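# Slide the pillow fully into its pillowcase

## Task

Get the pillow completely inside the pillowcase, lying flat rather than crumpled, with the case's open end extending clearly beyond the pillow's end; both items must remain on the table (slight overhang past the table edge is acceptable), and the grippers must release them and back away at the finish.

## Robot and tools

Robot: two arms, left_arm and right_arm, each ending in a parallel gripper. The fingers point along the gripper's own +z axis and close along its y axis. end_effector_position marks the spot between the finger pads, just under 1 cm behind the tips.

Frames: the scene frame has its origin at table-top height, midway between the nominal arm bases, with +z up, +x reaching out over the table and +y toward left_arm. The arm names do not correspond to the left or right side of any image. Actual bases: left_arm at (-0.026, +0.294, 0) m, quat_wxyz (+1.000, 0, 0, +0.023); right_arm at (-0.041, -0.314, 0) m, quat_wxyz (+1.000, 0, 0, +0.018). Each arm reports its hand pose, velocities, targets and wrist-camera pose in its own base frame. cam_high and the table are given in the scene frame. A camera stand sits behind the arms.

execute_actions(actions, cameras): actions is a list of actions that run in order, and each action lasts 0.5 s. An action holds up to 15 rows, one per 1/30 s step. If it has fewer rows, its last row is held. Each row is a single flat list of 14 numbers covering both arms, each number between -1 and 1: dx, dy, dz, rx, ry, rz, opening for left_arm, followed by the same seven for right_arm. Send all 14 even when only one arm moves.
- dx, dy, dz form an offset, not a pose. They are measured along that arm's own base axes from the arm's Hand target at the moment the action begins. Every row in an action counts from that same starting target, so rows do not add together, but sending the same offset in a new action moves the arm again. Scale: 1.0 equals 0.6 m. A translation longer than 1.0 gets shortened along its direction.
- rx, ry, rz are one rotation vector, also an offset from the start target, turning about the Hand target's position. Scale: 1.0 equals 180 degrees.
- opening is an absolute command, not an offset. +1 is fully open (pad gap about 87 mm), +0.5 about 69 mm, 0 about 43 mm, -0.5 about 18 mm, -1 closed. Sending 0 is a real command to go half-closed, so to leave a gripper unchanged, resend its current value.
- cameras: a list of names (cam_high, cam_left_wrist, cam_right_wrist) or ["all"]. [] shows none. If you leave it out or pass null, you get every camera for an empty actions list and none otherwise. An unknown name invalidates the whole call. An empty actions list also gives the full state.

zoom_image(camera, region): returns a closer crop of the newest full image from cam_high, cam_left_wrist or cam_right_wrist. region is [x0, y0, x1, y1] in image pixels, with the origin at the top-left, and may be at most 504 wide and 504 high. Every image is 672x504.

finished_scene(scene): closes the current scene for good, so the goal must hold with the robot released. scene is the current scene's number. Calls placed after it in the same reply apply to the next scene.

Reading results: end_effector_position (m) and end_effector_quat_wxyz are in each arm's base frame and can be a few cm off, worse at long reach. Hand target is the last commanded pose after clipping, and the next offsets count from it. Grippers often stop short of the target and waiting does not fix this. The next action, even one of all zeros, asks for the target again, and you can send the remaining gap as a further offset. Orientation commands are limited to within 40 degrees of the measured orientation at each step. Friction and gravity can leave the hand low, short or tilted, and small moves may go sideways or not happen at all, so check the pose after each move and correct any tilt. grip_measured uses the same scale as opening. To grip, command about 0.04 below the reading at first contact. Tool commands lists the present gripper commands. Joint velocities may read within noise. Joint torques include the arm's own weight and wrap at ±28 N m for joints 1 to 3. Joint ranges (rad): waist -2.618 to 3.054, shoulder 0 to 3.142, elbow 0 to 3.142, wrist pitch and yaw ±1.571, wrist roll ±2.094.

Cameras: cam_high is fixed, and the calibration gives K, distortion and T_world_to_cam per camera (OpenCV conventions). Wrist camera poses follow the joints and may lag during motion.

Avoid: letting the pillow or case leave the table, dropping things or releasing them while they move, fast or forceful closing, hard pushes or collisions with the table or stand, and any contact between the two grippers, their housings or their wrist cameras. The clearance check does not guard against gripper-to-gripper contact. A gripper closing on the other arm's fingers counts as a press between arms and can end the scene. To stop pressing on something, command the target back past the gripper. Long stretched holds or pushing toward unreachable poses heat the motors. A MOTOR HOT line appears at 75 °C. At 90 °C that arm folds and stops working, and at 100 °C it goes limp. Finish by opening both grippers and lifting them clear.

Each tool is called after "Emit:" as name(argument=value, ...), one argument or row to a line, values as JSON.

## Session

Emit:
execute_actions(
  actions=[],
)

Emit:
zoom_image(
  camera="cam_high",
  region=[70, 110, 400, 380],
)

Scene clock: 0.00 s.
left_arm: end_effector_position=(+0.4319, -0.0889, +0.1668) grip_measured=+0.985 end_effector_quat_wxyz=(+0.499, -0.155, +0.851, -0.050) | right_arm: end_effector_position=(+0.4355, +0.1333, +0.1620) grip_measured=+0.971 end_effector_quat_wxyz=(+0.531, +0.080, +0.840, +0.076)
Joint positions: left_arm=[-0.286 1.499 1.061 -0.111 -0.316 -0.469 0.992] | right_arm=[0.377 1.527 1.001 0.066 0.296 0.382 0.986]
Joint velocities: within noise
Joint torques (N m): no reading
Motor temperatures (°C): left_arm=[24 31 29 31 25 24 25] | right_arm=[22 32 30 29 23 23 26]
Heat: left arm: 31 °C; right arm: 32 °C.
Hand target: left_arm +0.4358, -0.0898, +0.1805; +0.514, -0.157, +0.841, -0.057 | right_arm +0.4359, +0.1335, +0.1656; +0.533, +0.080, +0.839, +0.078
Tool commands: left_gripper/opening=+1.0 right_gripper/opening=+1.0
camera_calibration:
cam_left_wrist: T_world_to_cam=[[0.219466, -0.944086, 0.24604, -0.22334], [-0.953323, -0.261127, -0.151616, 0.435901], [0.207386, -0.201281, -0.957328, 0.196804], [0, 0, 0, 1]] pos_world=[0.423756, -0.0574142, 0.309446]
cam_right_wrist: T_world_to_cam=[[-0.0644441, -0.976559, -0.205375, 0.190622], [-0.966051, 0.112647, -0.232501, 0.464047], [0.250185, 0.18342, -0.950665, 0.165433], [0, 0, 0, 1]] pos_world=[0.419188, 0.103537, 0.304311]

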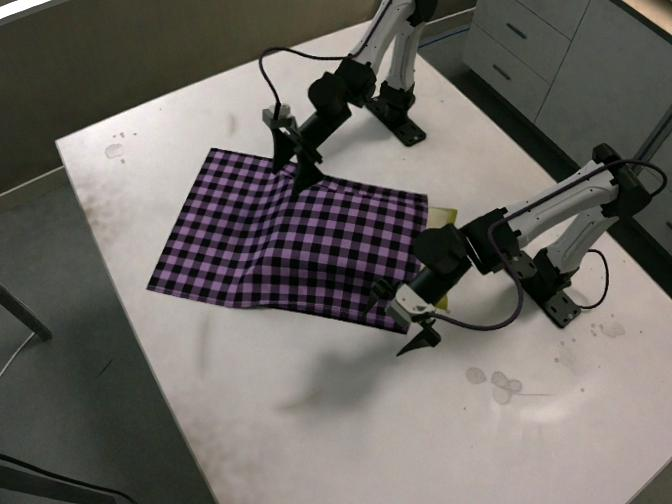

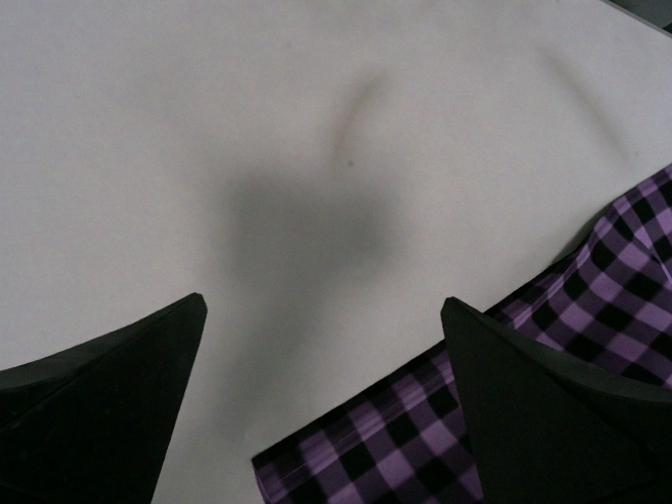

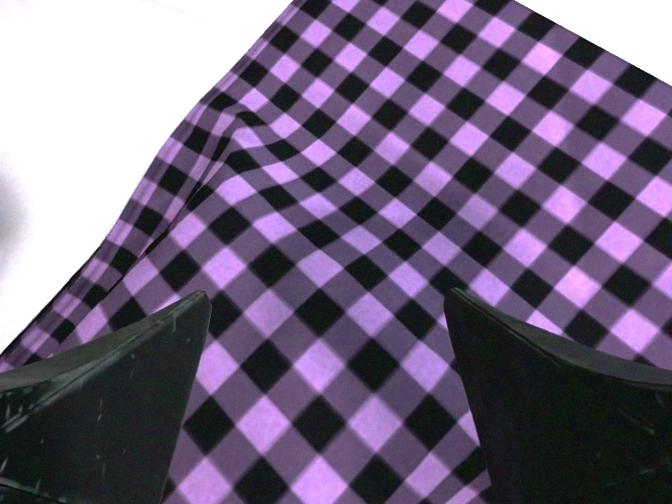

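Scaled by 1.527 from the camera's 672x504 image, which has a finer 960x720 frame.

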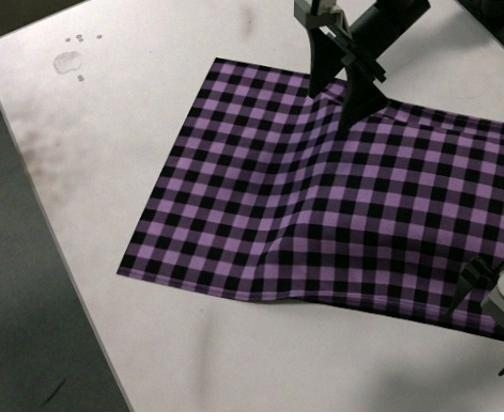

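Emit:
execute_actions(
  actions=[
    [[-0.021,-0.006,-0.0125,0.0058,0.043,-0.0147,0.2,-0.0654,0.0266,-0.0095,-0.04,0.031,0.06,0.2]],
    [[-0.021,-0.006,-0.0125,0.0058,0.043,-0.0147,0.2,-0.0654,0.0266,-0.0095,-0.04,0.031,0.06,0.2]],
    [[-0.021,-0.006,-0.0125,0.0058,0.043,-0.0147,0.2,-0.0654,0.0266,-0.0095,-0.04,0.031,0.06,0.2]],
    [[-0.021,-0.006,-0.0125,0.0058,0.043,-0.0147,0.2,-0.0654,0.0266,-0.0095,-0.04,0.031,0.06,0.2]],
    [[-0.021,-0.006,-0.0125,0.0058,0.043,-0.0147,0.2,-0.0654,0.0266,-0.0095,-0.04,0.031,0.06,0.2]],
    [[-0.021,-0.006,-0.0125,0.0058,0.043,-0.0147,0.2,-0.0654,0.0266,-0.0095,-0.04,0.031,0.06,0.2]],
    [[-0.021,-0.006,-0.0125,0.0058,0.043,-0.0147,0.2,-0.0654,0.0266,-0.0095,-0.04,0.031,0.06,0.2]],
    [[-0.021,-0.006,-0.0125,0.0058,0.043,-0.0147,0.2,-0.0654,0.0266,-0.0095,-0.04,0.031,0.06,0.2]],
  ],
  cameras=["all"],
)

Scene clock: 43.77 s.
left_arm: end_effector_position=(+0.3305, -0.1142, +0.1165) grip_measured=+0.200 end_effector_quat_wxyz=(-0.003, +0.015, +1.000, +0.006) | right_arm: end_effector_position=(+0.1215, +0.2591, +0.1179) grip_measured=+0.200 end_effector_quat_wxyz=(-0.006, +0.689, -0.724, +0.006)
Joint positions: left_arm=[-0.305 2.044 1.872 -1.408 -0.009 -0.275 0.6] | right_arm=[1.189 1.768 1.507 -1.305 0.016 -0.332 0.6]
Joint torques (N m): left_arm=[-0.73 -9.32 7.71 0.21 0.01 0.14] | right_arm=[-0.25 -8.17 7.82 0.32 -0.23 -0.15]
Motor temperatures (°C): left_arm=[24 36 36 34 25 24 25] | right_arm=[22 35 35 31 23 23 25]
Heat: left arm: 36 °C; right arm: 35 °C.
Hand target: left_arm +0.3350, -0.1186, +0.1205; +0.003, +0.021, +1.000, +0.000 | right_arm +0.1220, +0.2611, +0.1201; -0.002, +0.691, -0.723, +0.000
Off the commanded pose: left_arm 0.008 m, 1 deg | right_arm 0.003 m, 1 deg.
camera_calibration:
cam_left_wrist: T_world_to_cam=[[-0.022182, -0.999655, -0.014078, -0.108721], [-0.635602, 0.00323172, 0.77201, 0.142605], [-0.771698, 0.0260728, -0.635455, 0.476656], [0, 0, 0, 1]] pos_world=[0.456063, -0.121572, 0.19127]
cam_right_wrist: T_world_to_cam=[[0.998424, -0.0472883, 0.0302266, -0.113554], [-0.0534373, -0.636366, 0.769534, 0.101296], [-0.0171548, -0.769936, -0.63789, 0.421641], [0, 0, 0, 1]] pos_world=[0.126021, 0.383728, 0.194443]

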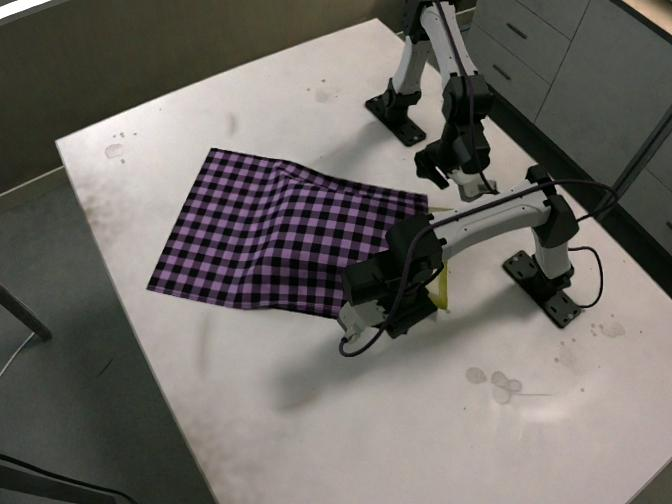

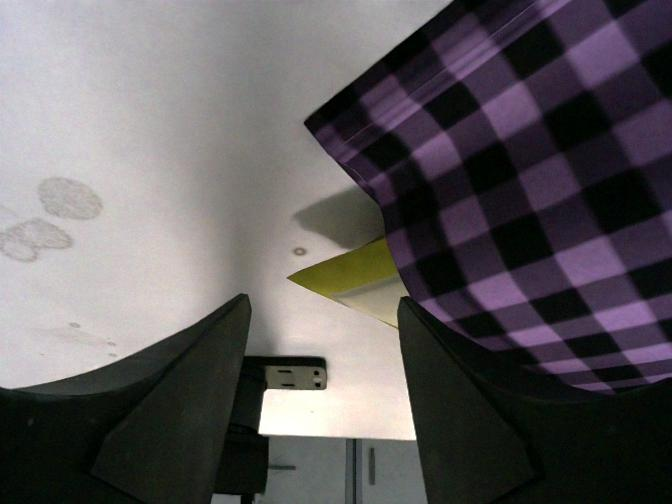

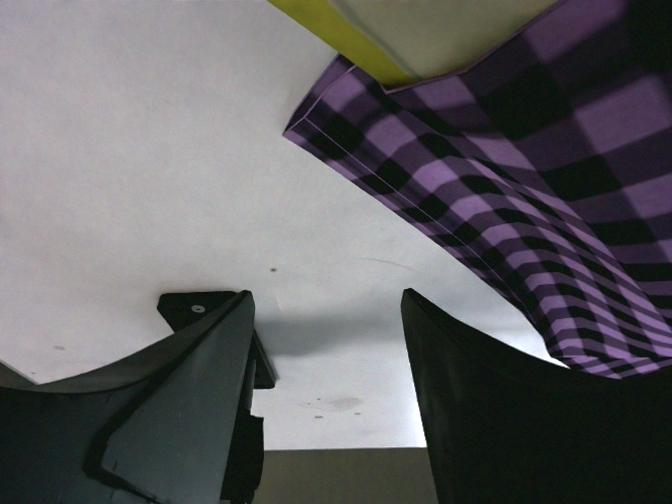

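Emit:
execute_actions(
  actions=[
    [[0.008,-0.007,-0.06,0,0,0,0.2,0.007,0.003,-0.06,0,0,0,0.2]],
    [[0,0,-0.06,0,0,0,0.2,0,0,-0.06,0,0,0,0.2]],
    [[0,0,-0.045,0,0,0,0.2,0,0,-0.045,0,0,0,0.2]],
    [[0,0,-0.034,0,0,0,0.2,0,0,-0.038,0,0,0,0.2]],
  ],
  cameras=["cam_left_wrist","cam_right_wrist"],
)

Scene clock: 56.73 s.
left_arm: end_effector_position=(+0.3366, -0.1191, +0.0114) grip_measured=+0.200 end_effector_quat_wxyz=(-0.002, +0.018, +1.000, +0.002) | right_arm: end_effector_position=(+0.1252, +0.2596, +0.0108) grip_measured=+0.200 end_effector_quat_wxyz=(-0.003, +0.690, -0.723, +0.008)
Joint positions: left_arm=[-0.31 2.122 1.569 -1.023 -0.003 -0.274 0.6] | right_arm=[1.181 1.872 1.199 -0.9 0.017 -0.344 0.6]
Joint torques (N m): left_arm=[-0.88 -9.09 3.86 0.64 -0.08 0.07] | right_arm=[-0.36 -6.99 4.04 0.92 -0.25 -0.13]
Heat: left arm: 38 °C; right arm: 36 °C.
Hand target: left_arm +0.3399, -0.1228, +0.0012; +0.003, +0.021, +1.000, +0.000 | right_arm +0.1262, +0.2629, -0.0017; -0.002, +0.691, -0.722, +0.000
Off the commanded pose: left_arm 0.011 m, 1 deg | right_arm 0.013 m, 1 deg.
camera_calibration:
cam_left_wrist: T_world_to_cam=[[-0.0277961, -0.99959, -0.00684276, -0.113191], [-0.636872, 0.0124328, 0.77087, 0.229119], [-0.770469, 0.0257851, -0.636956, 0.414273], [0, 0, 0, 1]] pos_world=[0.461958, -0.126676, 0.0864783]
cam_right_wrist: T_world_to_cam=[[0.998585, -0.044028, 0.0298132, -0.114766], [-0.0509359, -0.631176, 0.773965, 0.18259], [-0.0152588, -0.774389, -0.632526, 0.354651], [0, 0, 0, 1]] pos_world=[0.129315, 0.384831, 0.0864292]
Images, in order (width x height): cam_left_wrist 672x504, cam_right_wrist 672x504.

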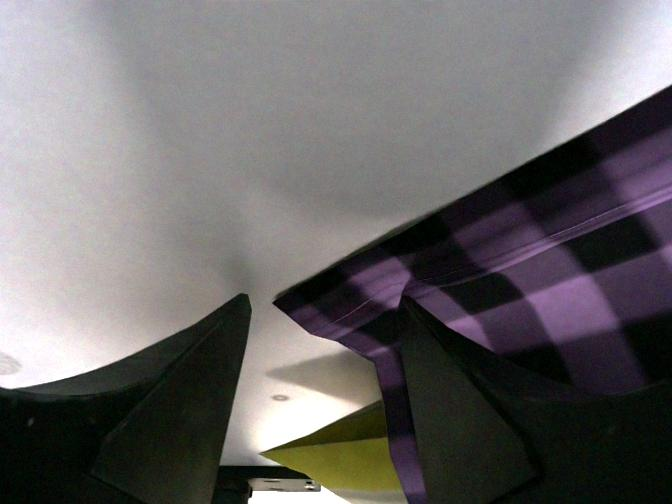

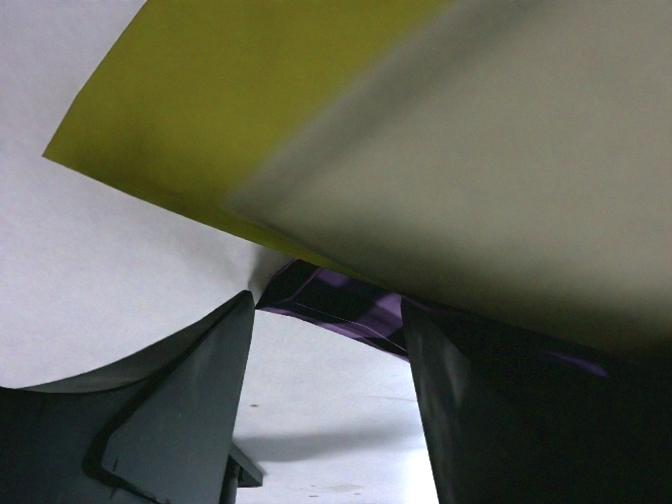

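Emit:
execute_actions(
  actions=[
    [[0.0,-0.008,-0.004,0,0,0,0.2,0.002,0.006,-0.004,0,0,0,0.2]],
    [[0,0,0,0,0,0,-0.2,0,0,0,0,0,0,-0.2]],
    [[0,0,0,0,0,0,-0.5,0,0,0,0,0,0,-0.5]],
    [[0,0,0,0,0,0,-0.8,0,0,0,0,0,0,-0.8]],
    [[0,0,0,0,0,0,-1,0,0,0,0,0,0,-1]],
    [[0,0,0,0,0,0,-1,0,0,0,0,0,0,-1]],
    [[-0.005,0.005,0.05,0,0,0,-1,-0.005,0.005,0.05,0,0,0,-1]],
    [[-0.005,0.005,0.05,0,0,0,-1,0,0,0.05,0,0,0,-1]],
    [[-0.005,0.005,0.05,0,0,0,-1,0,0,0.05,0,0,0,-1]],
  ],
  cameras=["all"],
)

Scene clock: 68.97 s.
left_arm: end_effector_position=(+0.3226, -0.1199, +0.0690) grip_measured=-1.000 end_effector_quat_wxyz=(-0.027, +0.020, +0.999, +0.006) | right_arm: end_effector_position=(+0.1289, +0.2669, +0.0786) grip_measured=-0.970 end_effector_quat_wxyz=(+0.001, +0.693, -0.721, +0.010)
Joint positions: left_arm=[-0.32 2.073 1.717 -1.27 0.005 -0.279 0] | right_arm=[1.18 1.834 1.43 -1.177 0.018 -0.351 0.015]
Joint torques (N m): left_arm=[0.39 -13.57 7.3 0.09 -0.14 0.15] | right_arm=[0.9 -11.02 7.23 0.27 -0.26 0.05]
Heat: left arm: 40 °C; right arm: 36 °C.
Hand target: left_arm +0.3309, -0.1185, +0.0887; +0.003, +0.021, +1.000, +0.000 | right_arm +0.1244, +0.2696, +0.0859; -0.002, +0.691, -0.722, +0.000
Off the commanded pose: left_arm 0.021 m, 3 deg | right_arm 0.009 m, 1 deg.
camera_calibration:
cam_left_wrist: T_world_to_cam=[[-0.0334289, -0.999354, -0.0131866, -0.11168], [-0.597803, 0.00941976, 0.801588, 0.160636], [-0.800946, 0.0346792, -0.597732, 0.448383], [0, 0, 0, 1]] pos_world=[0.451426, -0.128671, 0.137777]
cam_right_wrist: T_world_to_cam=[[0.998948, -0.0369298, 0.0271995, -0.121928], [-0.0443303, -0.625278, 0.779142, 0.132056], [-0.0117663, -0.779528, -0.626257, 0.403653], [0, 0, 0, 1]] pos_world=[0.132404, 0.392728, 0.153217]

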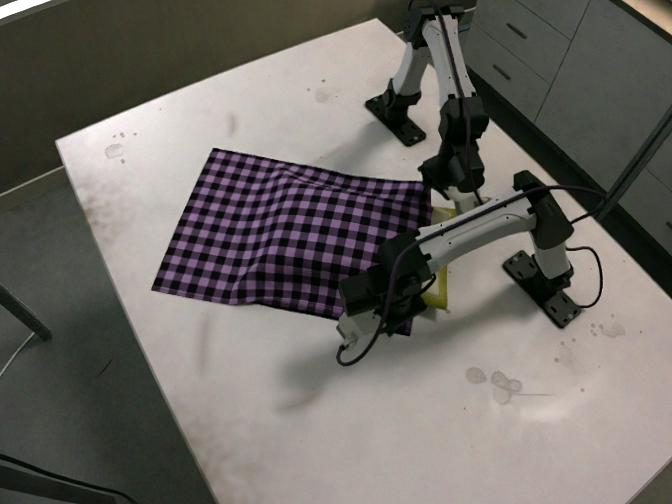

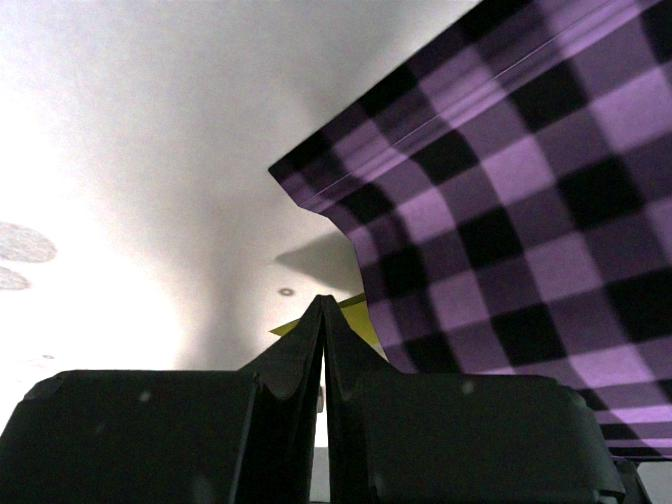

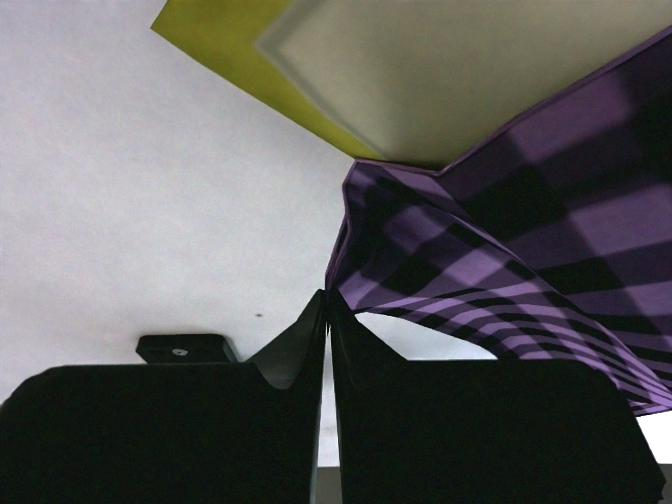

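Emit:
execute_actions(
  actions=[
    [[0.006,-0.002,-0.01,-0.016,-0.052,0,0.2,0,0,0,0,0,0,-1]],
    [[0.006,-0.002,-0.06,-0.016,-0.052,0,0.2,0,0,0,0,0,0,-1]],
    [[0.003,0,-0.06,0,0,0,0.2,0,0,0,0,0,0,-1]],
    [[0.003,0,-0.038,0,0,0,0.2,0,0,0,0,0,0,-1]],
  ],
  cameras=["cam_left_wrist"],
)

Scene clock: 80.13 s.
left_arm: end_effector_position=(+0.3389, -0.1236, +0.0132) grip_measured=+0.200 end_effector_quat_wxyz=(+0.167, +0.021, +0.984, -0.050) | right_arm: end_effector_position=(+0.1288, +0.2669, +0.0786) grip_measured=-0.970 end_effector_quat_wxyz=(+0.001, +0.693, -0.721, +0.010)
Joint positions: left_arm=[-0.32 1.818 1.134 -0.536 -0.003 -0.277 0.6] | right_arm=[1.18 1.834 1.43 -1.177 0.018 -0.351 0.015]
Joint torques (N m): left_arm=[0.49 -4.49 1.81 1.68 -0.11 0.14] | right_arm=[0.9 -11.03 7.23 0.26 -0.26 0.05]
Motor temperatures (°C): left_arm=[24 42 35 31 25 24 25] | right_arm=[22 37 35 29 23 23 26]
Heat: left arm: 42 °C; right arm: 37 °C.
Hand target: left_arm +0.3416, -0.1209, -0.0121; +0.166, +0.021, +0.985, -0.046 | right_arm +0.1244, +0.2696, +0.0859; -0.002, +0.691, -0.722, +0.000
Off the commanded pose: left_arm 0.026 m, 0 deg | right_arm 0.009 m, 1 deg.
camera_calibration:
cam_left_wrist: T_world_to_cam=[[-0.049513, -0.994587, 0.0913491, -0.110988], [-0.855905, 0.0893909, 0.509349, 0.316449], [-0.514758, -0.0529667, -0.855698, 0.323752], [0, 0, 0, 1]] pos_world=[0.432009, -0.121527, 0.12599]
Images, in order (width x height): cam_left_wrist 672x504.

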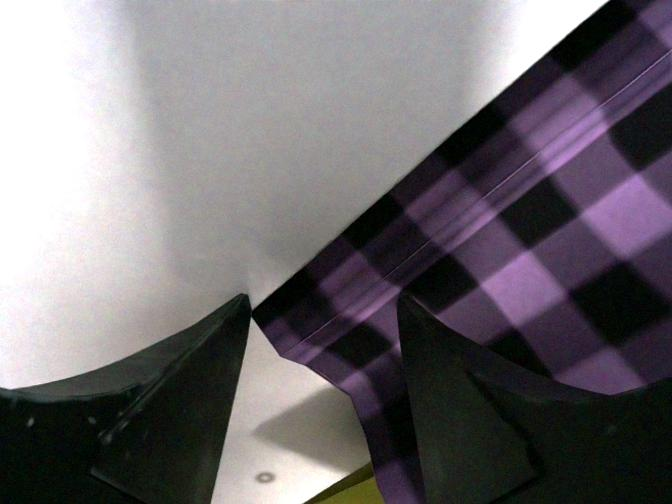

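Good view, matches the earlier success.

Emit:
execute_actions(
  actions=[
    [[0.002,-0.003,0,0,0,0,0.1,0,0,0,0,0,0,-1]],
    [[0,0,0,0,0,0,-0.3,0,0,0,0,0,0,-1]],
    [[0,0,0,0,0,0,-0.6,0,0,0,0,0,0,-1]],
    [[0,0,0,0,0,0,-0.8,0,0,0,0,0,0,-1]],
    [[0,0,0,0,0,0,-1,0,0,0,0,0,0,-1]],
    [[0,0,0,0,0,0,-1,0,0,0,0,0,0,-1]],
    [[-0.005,0.005,0.06,0,0,0,-1,0,0,0,0,0,0,-1]],
    [[-0.005,0.005,0.05,0,0,0,-1,0,0,0,0,0,0,-1]],
    [[-0.005,0.005,0.05,0,0,0,-1,0,0,0,0,0,0,-1]],
  ],
  cameras=["cam_left_wrist","cam_high"],
)

Scene clock: 93.47 s.
left_arm: end_effector_position=(+0.3263, -0.1173, +0.0658) grip_measured=-0.959 end_effector_quat_wxyz=(+0.143, +0.021, +0.988, -0.047) | right_arm: end_effector_position=(+0.1287, +0.2668, +0.0786) grip_measured=-0.970 end_effector_quat_wxyz=(+0.001, +0.693, -0.721, +0.010)
Joint positions: left_arm=[-0.309 1.742 1.271 -0.797 0.009 -0.268 0.021] | right_arm=[1.18 1.834 1.43 -1.178 0.017 -0.351 0.015]
Joint torques (N m): left_arm=[0.65 -10.71 7.73 0.65 -0.18 0.19] | right_arm=[0.9 -11.03 7.21 0.27 -0.25 0.05]
Heat: left arm: 40 °C; right arm: 38 °C.
Hand target: left_arm +0.3339, -0.1137, +0.0840; +0.166, +0.021, +0.985, -0.046 | right_arm +0.1243, +0.2695, +0.0859; -0.002, +0.691, -0.722, +0.000
Off the commanded pose: left_arm 0.020 m, 3 deg | right_arm 0.009 m, 1 deg.
camera_calibration:
cam_left_wrist: T_world_to_cam=[[-0.0457317, -0.995181, 0.0867319, -0.111115], [-0.829871, 0.0861785, 0.55126, 0.266747], [-0.556079, -0.0467661, -0.829813, 0.375134], [0, 0, 0, 1]] pos_world=[0.424888, -0.116024, 0.173881]
Images, in order (width x height): cam_high 672x504, cam_left_wrist 672x504.

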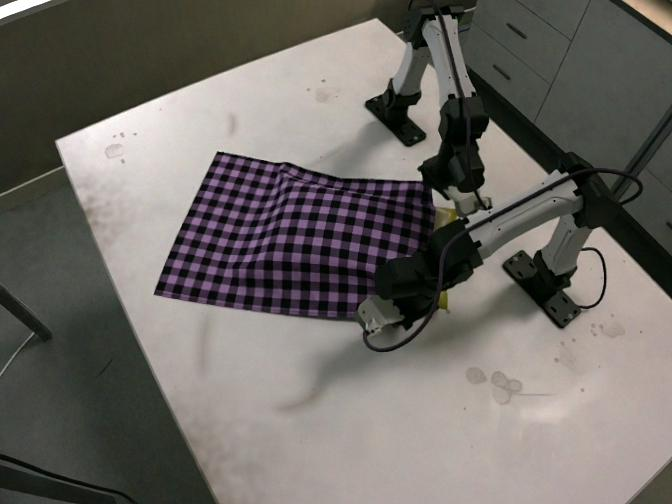

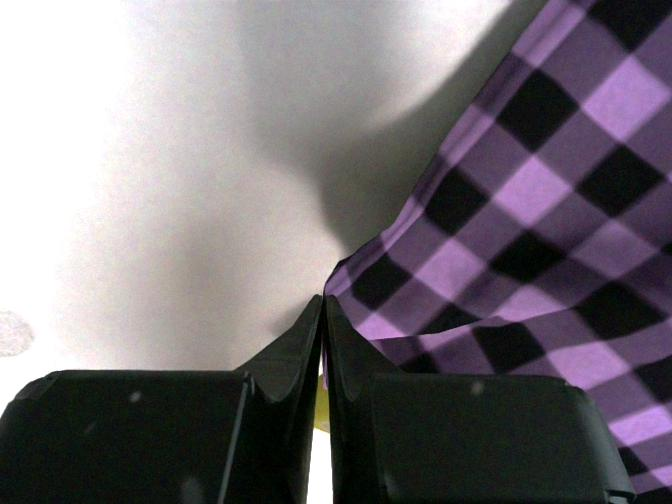

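Emit:
execute_actions(
  actions=[
    [[0.01,-0.012,0.07,-0.0077,-0.0255,0,-1,0.014,-0.015,0.07,0.026,-0.02,0,-1]],
    [[0.01,-0.012,0.07,-0.0077,-0.0255,0,-1,0.014,-0.015,0.07,0.026,-0.02,0,-1]],
    [[0.01,-0.012,0.07,-0.0077,-0.0255,0,-1,0.014,-0.015,0.07,0.026,-0.02,0,-1]],
    [[0.01,-0.012,0.07,-0.0077,-0.0255,0,-1,0.014,-0.015,0.07,0.026,-0.02,0,-1]],
    [[0.01,-0.012,0.07,-0.0077,-0.0255,0,-1,0.014,-0.015,0.07,0.026,-0.02,0,-1]],
    [[0.01,-0.012,0.07,-0.0077,-0.0255,0,-1,0.014,-0.015,0.07,0.026,-0.02,0,-1]],
    [[0.01,-0.012,0.07,-0.0077,-0.0255,0,-1,0.014,-0.015,0.07,0.026,-0.02,0,-1]],
    [[0.01,-0.012,0.07,-0.0077,-0.0255,0,-1,0.014,-0.015,0.07,0.026,-0.02,0,-1]],
    [[0.01,-0.012,0.07,-0.0077,-0.0255,0,-1,0.014,-0.015,0.07,0.026,-0.02,0,-1]],
    [[0.01,-0.012,0.07,-0.0077,-0.0255,0,-1,0.014,-0.015,0.07,0.026,-0.02,0,-1]],
  ],
  cameras=["all"],
)

Scene clock: 120.30 s.
left_arm: end_effector_position=(+0.3953, -0.1883, +0.4705) grip_measured=-0.964 end_effector_quat_wxyz=(+0.555, +0.022, +0.815, -0.165) | right_arm: end_effector_position=(+0.2082, +0.1785, +0.4960) grip_measured=-0.976 end_effector_quat_wxyz=(+0.544, -0.571, +0.611, +0.070)
Joint positions: left_arm=[-0.476 1.931 2.842 -1.251 -0.151 -0.315 0.018] | right_arm=[0.701 1.565 2.742 -1.593 -0.163 -0.696 0.012]
Joint torques (N m): left_arm=[-0.66 -9.2 5.09 2.37 -0.25 0.17] | right_arm=[-0.34 -2.71 3.86 2.31 -0.29 -0.16]
Heat: left arm: 41 °C; right arm: 39 °C.
Hand target: left_arm +0.3939, -0.1857, +0.5039; +0.537, +0.017, +0.830, -0.150 | right_arm +0.2084, +0.1796, +0.5059; +0.489, -0.601, +0.628, +0.074
Off the commanded pose: left_arm 0.034 m, 3 deg | right_arm 0.010 m, 7 deg.
elbow stopped short (left arm): the move would have taken joint 3 (elbow) straighter than the controller allows.
joint read past its limit (right arm) — joint 4 (wrist pitch), lower limit.
joint sent to its limit (right arm) — joint 4 (wrist pitch), lower limit. The joint targets are off in orientation, not in position.
camera_calibration:
cam_left_wrist: T_world_to_cam=[[-0.213221, -0.944204, 0.251029, -0.2152], [-0.936145, 0.123917, -0.329055, 0.570292], [0.279588, -0.305161, -0.910333, 0.404962], [0, 0, 0, 1]] pos_world=[0.374768, -0.150283, 0.610329]
cam_right_wrist: T_world_to_cam=[[0.764505, -0.346229, 0.543743, -0.367893], [-0.301356, -0.937626, -0.173326, 0.336793], [0.569839, -0.0313517, -0.821158, 0.439186], [0, 0, 0, 1]] pos_world=[0.132485, 0.20218, 0.619056]

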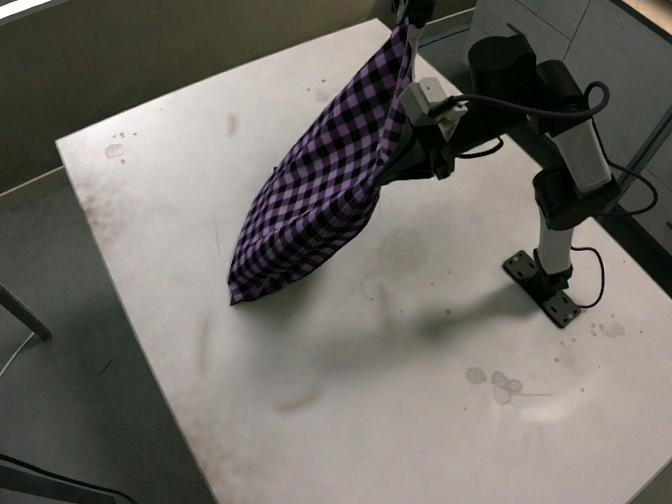

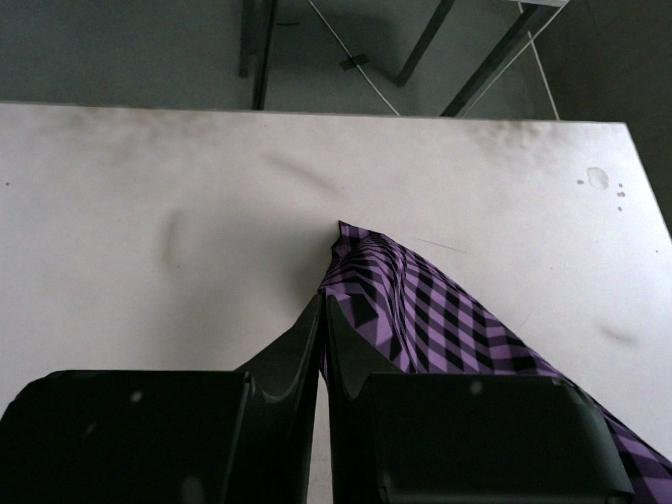

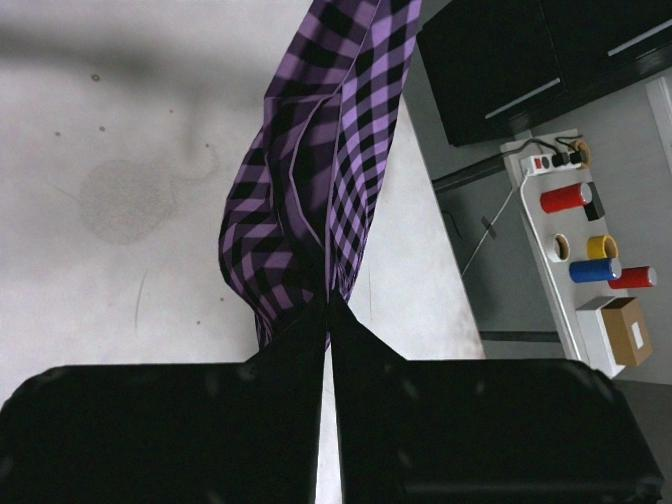

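Emit:
execute_actions(
  actions=[
    [[-0.012,0.045,-0.04,0.007,0.022,0,-1,-0.019,0.037,-0.04,-0.021,0.016,0,-1]],
    [[-0.012,0.045,-0.06,0.007,0.022,0,-1,-0.019,0.037,-0.06,-0.021,0.016,0,-1]],
    [[-0.012,0.045,-0.08,0.007,0.022,0,-1,-0.019,0.037,-0.08,-0.021,0.016,0,-1]],
    [[-0.012,0.045,-0.08,0.007,0.022,0,-1,-0.019,0.037,-0.08,-0.021,0.016,0,-1]],
    [[-0.012,0.045,-0.08,0.007,0.022,0,-1,-0.019,0.037,-0.08,-0.021,0.016,0,-1]],
    [[-0.012,0.045,-0.08,0.007,0.022,0,-1,-0.019,0.037,-0.08,-0.021,0.016,0,-1]],
    [[-0.012,0.045,-0.08,0.007,0.022,0,-1,-0.019,0.037,-0.08,-0.021,0.016,0,-1]],
    [[-0.012,0.045,-0.08,0.007,0.022,0,-1,-0.019,0.037,-0.08,-0.021,0.016,0,-1]],
  ],
  cameras=["all"],
)

Scene clock: 147.43 s.
left_arm: end_effector_position=(+0.3290, +0.0271, +0.1531) grip_measured=-0.964 end_effector_quat_wxyz=(+0.271, +0.017, +0.959, -0.081) | right_arm: end_effector_position=(+0.1211, +0.3563, +0.1570) grip_measured=-0.976 end_effector_quat_wxyz=(-0.185, +0.682, -0.707, -0.018)
Joint positions: left_arm=[0.204 1.462 1.265 -0.861 0.269 0.168 0.018] | right_arm=[1.346 1.808 1.696 -1.124 0.17 -0.218 0.012]
Joint torques (N m): left_arm=[0.18 -6.12 5.72 1.44 0.08 0.19] | right_arm=[0.54 -10.41 6.54 1.08 -0.13 0.06]
Motor temperatures (°C): left_arm=[24 43 34 39 25 24 26] | right_arm=[22 36 34 32 23 23 27]
Heat: left arm: 43 °C; right arm: 36 °C.
Hand target: left_arm +0.3362, +0.0302, +0.1559; +0.287, +0.022, +0.955, -0.076 | right_arm +0.1173, +0.3572, +0.1580; -0.183, +0.680, -0.710, -0.026
Off the commanded pose: left_arm 0.008 m, 2 deg | right_arm 0.004 m, 1 deg.
elbow stopped short (left arm): the move would have taken joint 3 (elbow) straighter than the controller allows.
camera_calibration:
cam_left_wrist: T_world_to_cam=[[-0.0682827, -0.986546, 0.148541, 0.0228608], [-0.943393, 0.112286, 0.312091, 0.281624], [-0.324571, -0.118822, -0.938368, 0.398218], [0, 0, 0, 1]] pos_world=[0.396493, 0.0382478, 0.282388]
cam_right_wrist: T_world_to_cam=[[0.968132, -0.0701601, 0.240414, -0.130785], [-0.191932, -0.824528, 0.532275, 0.254159], [0.160884, -0.561455, -0.811717, 0.452921], [0, 0, 0, 1]] pos_world=[0.10253, 0.454679, 0.263804]

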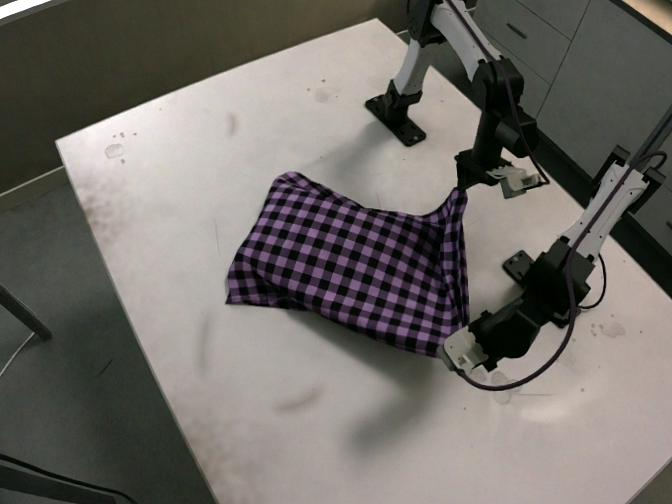

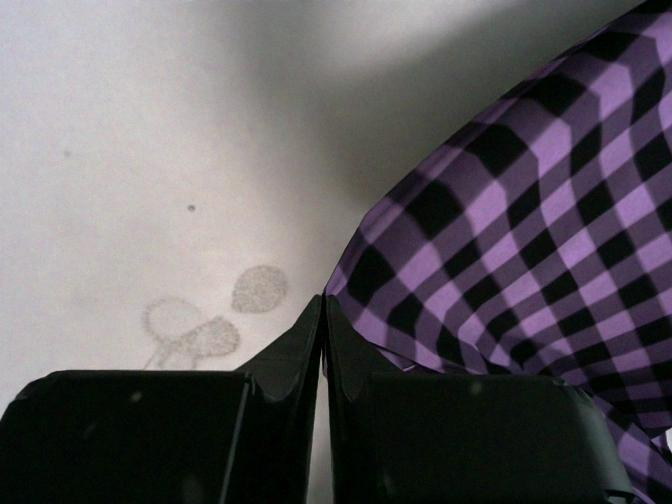

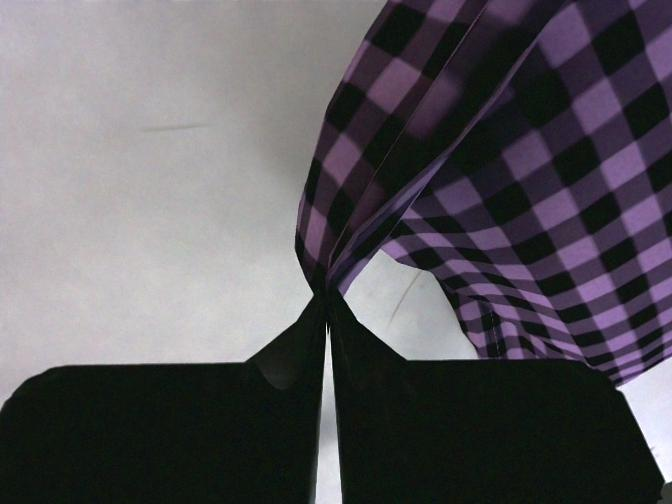

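Emit:
execute_actions(
  actions=[
    [[-0.015,0.038,-0.075,0.003,0.01,0,-1,-0.017,0.024,-0.075,0,0,0,-1]],
    [[-0.02,0.038,-0.075,0.003,0.01,0,-1,-0.017,0.024,-0.075,0,0,0,-1]],
    [[-0.022,0.038,-0.05,0,0,0,-1,-0.017,0.024,-0.06,0,0,0,-1]],
    [[-0.022,0.036,-0.02,0,0,0,-1,-0.015,0.025,-0.02,0,0,0,-1]],
    [[-0.01,0.015,0,0,0,0,-1,-0.01,0.01,0,0,0,0,-1]],
  ],
  cameras=["all"],
)

Scene clock: 155.37 s.
left_arm: end_effector_position=(+0.2783, +0.1176, +0.0266) grip_measured=-0.964 end_effector_quat_wxyz=(+0.249, +0.019, +0.965, -0.087) | right_arm: end_effector_position=(+0.0742, +0.4235, +0.0245) grip_measured=-0.976 end_effector_quat_wxyz=(-0.192, +0.680, -0.706, -0.035)
Joint positions: left_arm=[0.572 1.583 0.892 -0.54 0.418 0.538 0.018] | right_arm=[1.485 2.062 1.513 -0.679 0.197 -0.083 0.012]
Joint torques (N m): left_arm=[0.99 -5.41 5.11 1.19 -0.02 0.26] | right_arm=[0.9 -10.33 7.84 0.85 0.12 0.09]
Heat: left arm: 41 °C; right arm: 37 °C.
Hand target: left_arm +0.2829, +0.1293, +0.0240; +0.257, +0.023, +0.964, -0.068 | right_arm +0.0715, +0.4213, +0.0199; -0.183, +0.680, -0.710, -0.026
Off the commanded pose: left_arm 0.013 m, 2 deg | right_arm 0.006 m, 2 deg.
camera_calibration:
cam_left_wrist: T_world_to_cam=[[-0.0709812, -0.984653, 0.159438, 0.127697], [-0.927144, 0.124085, 0.353563, 0.256082], [-0.36792, -0.122725, -0.921723, 0.285872], [0, 0, 0, 1]] pos_world=[0.351667, 0.129045, 0.152594]
cam_right_wrist: T_world_to_cam=[[0.971558, -0.0736617, 0.225054, -0.0473606], [-0.180939, -0.844024, 0.504861, 0.379172], [0.152762, -0.531223, -0.833346, 0.378907], [0, 0, 0, 1]] pos_world=[0.056738, 0.517825, 0.134991]

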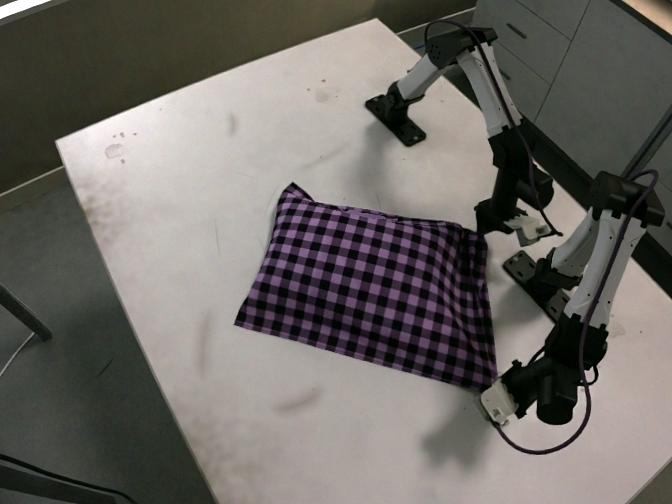

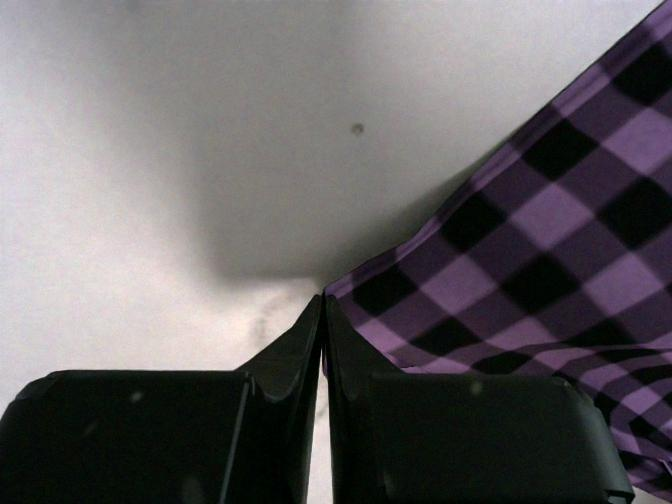

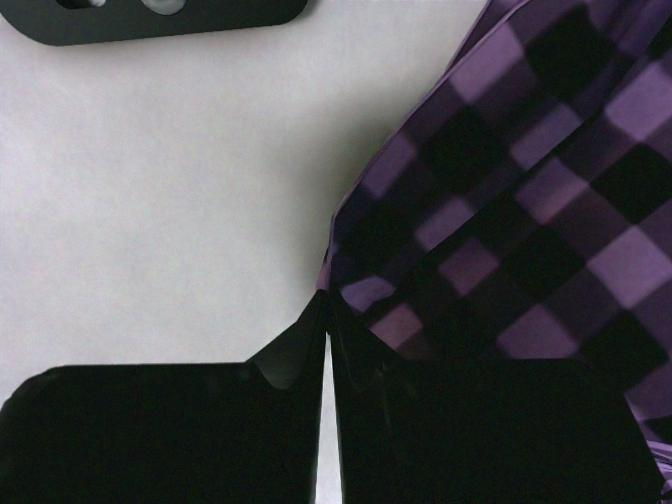

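Release and retreat as before.

Emit:
execute_actions(
  actions=[
    [[0,0,-0.01,0,0,0,-0.7,0,0,-0.01,0,0,0,-0.7]],
    [[0,0,0,0,0,0,0,0,0,0,0,0,0,0]],
    [[0,0,0.06,0,0,0,0,0,0,0.06,0,0,0,0]],
    [[0,0.06,0.08,0,0,0,0,-0.03,0,0.08,0,0,0,0]],
    [[0,0.08,0.08,0,0,0,0,-0.03,-0.08,0.08,0,0,0,0]],
    [[0,0.1,0.06,0,0,0,0,-0.02,-0.1,0.06,0,0,0,0]],
    [[0,0.1,0,0,0,0,0,-0.02,-0.1,0.02,0,0,0,0]],
    [[0,0,0,0,0,0,0,0.02,-0.1,0,0,0,0,0]],
  ],
  cameras=["cam_high"],
)

Emit:
zoom_image(
  camera="cam_high",
  region=[220, 150, 540, 420],
)

Scene clock: 166.03 s.
left_arm: end_effector_position=(+0.2776, +0.3326, +0.1800) grip_measured=+0.000 end_effector_quat_wxyz=(+0.254, +0.012, +0.965, -0.063) | right_arm: end_effector_position=(+0.0204, +0.1963, +0.1959) grip_measured=+0.000 end_effector_quat_wxyz=(-0.186, +0.677, -0.711, -0.038)
Joint positions: left_arm=[1 2.208 2.372 -1.555 0.501 0.979 0.5] | right_arm=[1.661 1.194 1.292 -1.369 0.242 0.102 0.5]
Joint torques (N m): left_arm=[-0.77 -10.58 7.32 0.49 0.31 0.16] | right_arm=[-0.35 -2.5 5.91 0.91 0.19 -0.13]
Heat: left arm: 40 °C; right arm: 39 °C.
Hand target: left_arm +0.2829, +0.3333, +0.1860; +0.257, +0.023, +0.964, -0.068 | right_arm +0.0236, +0.1933, +0.1940; -0.183, +0.680, -0.710, -0.026
Off the commanded pose: left_arm 0.008 m, 1 deg | right_arm 0.005 m, 1 deg.
joint sent to its limit (left arm) — joint 4 (wrist pitch), lower limit. The joint targets still meet the commanded pose.
Images, in order (width x height): cam_high 672x504.

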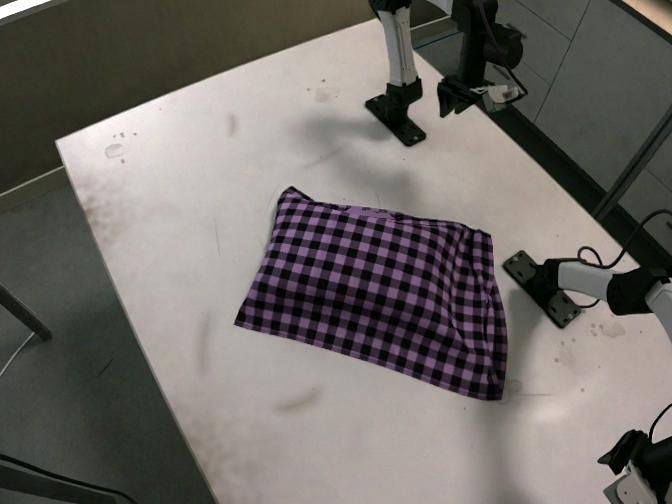

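Scaled by 1.575 from the camera's 672x504 image, which has a finer 960x720 frame.

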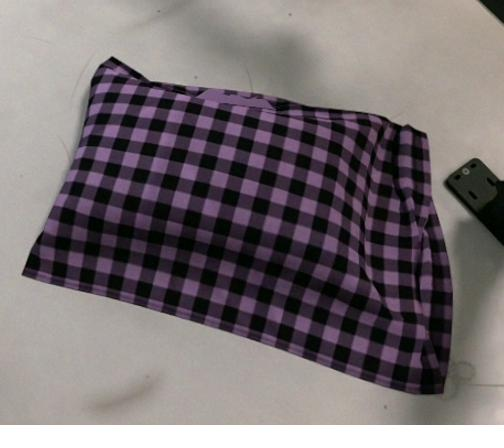

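Emit:
finished_scene(
  scene=2,
)

The scene is finished: the task was done.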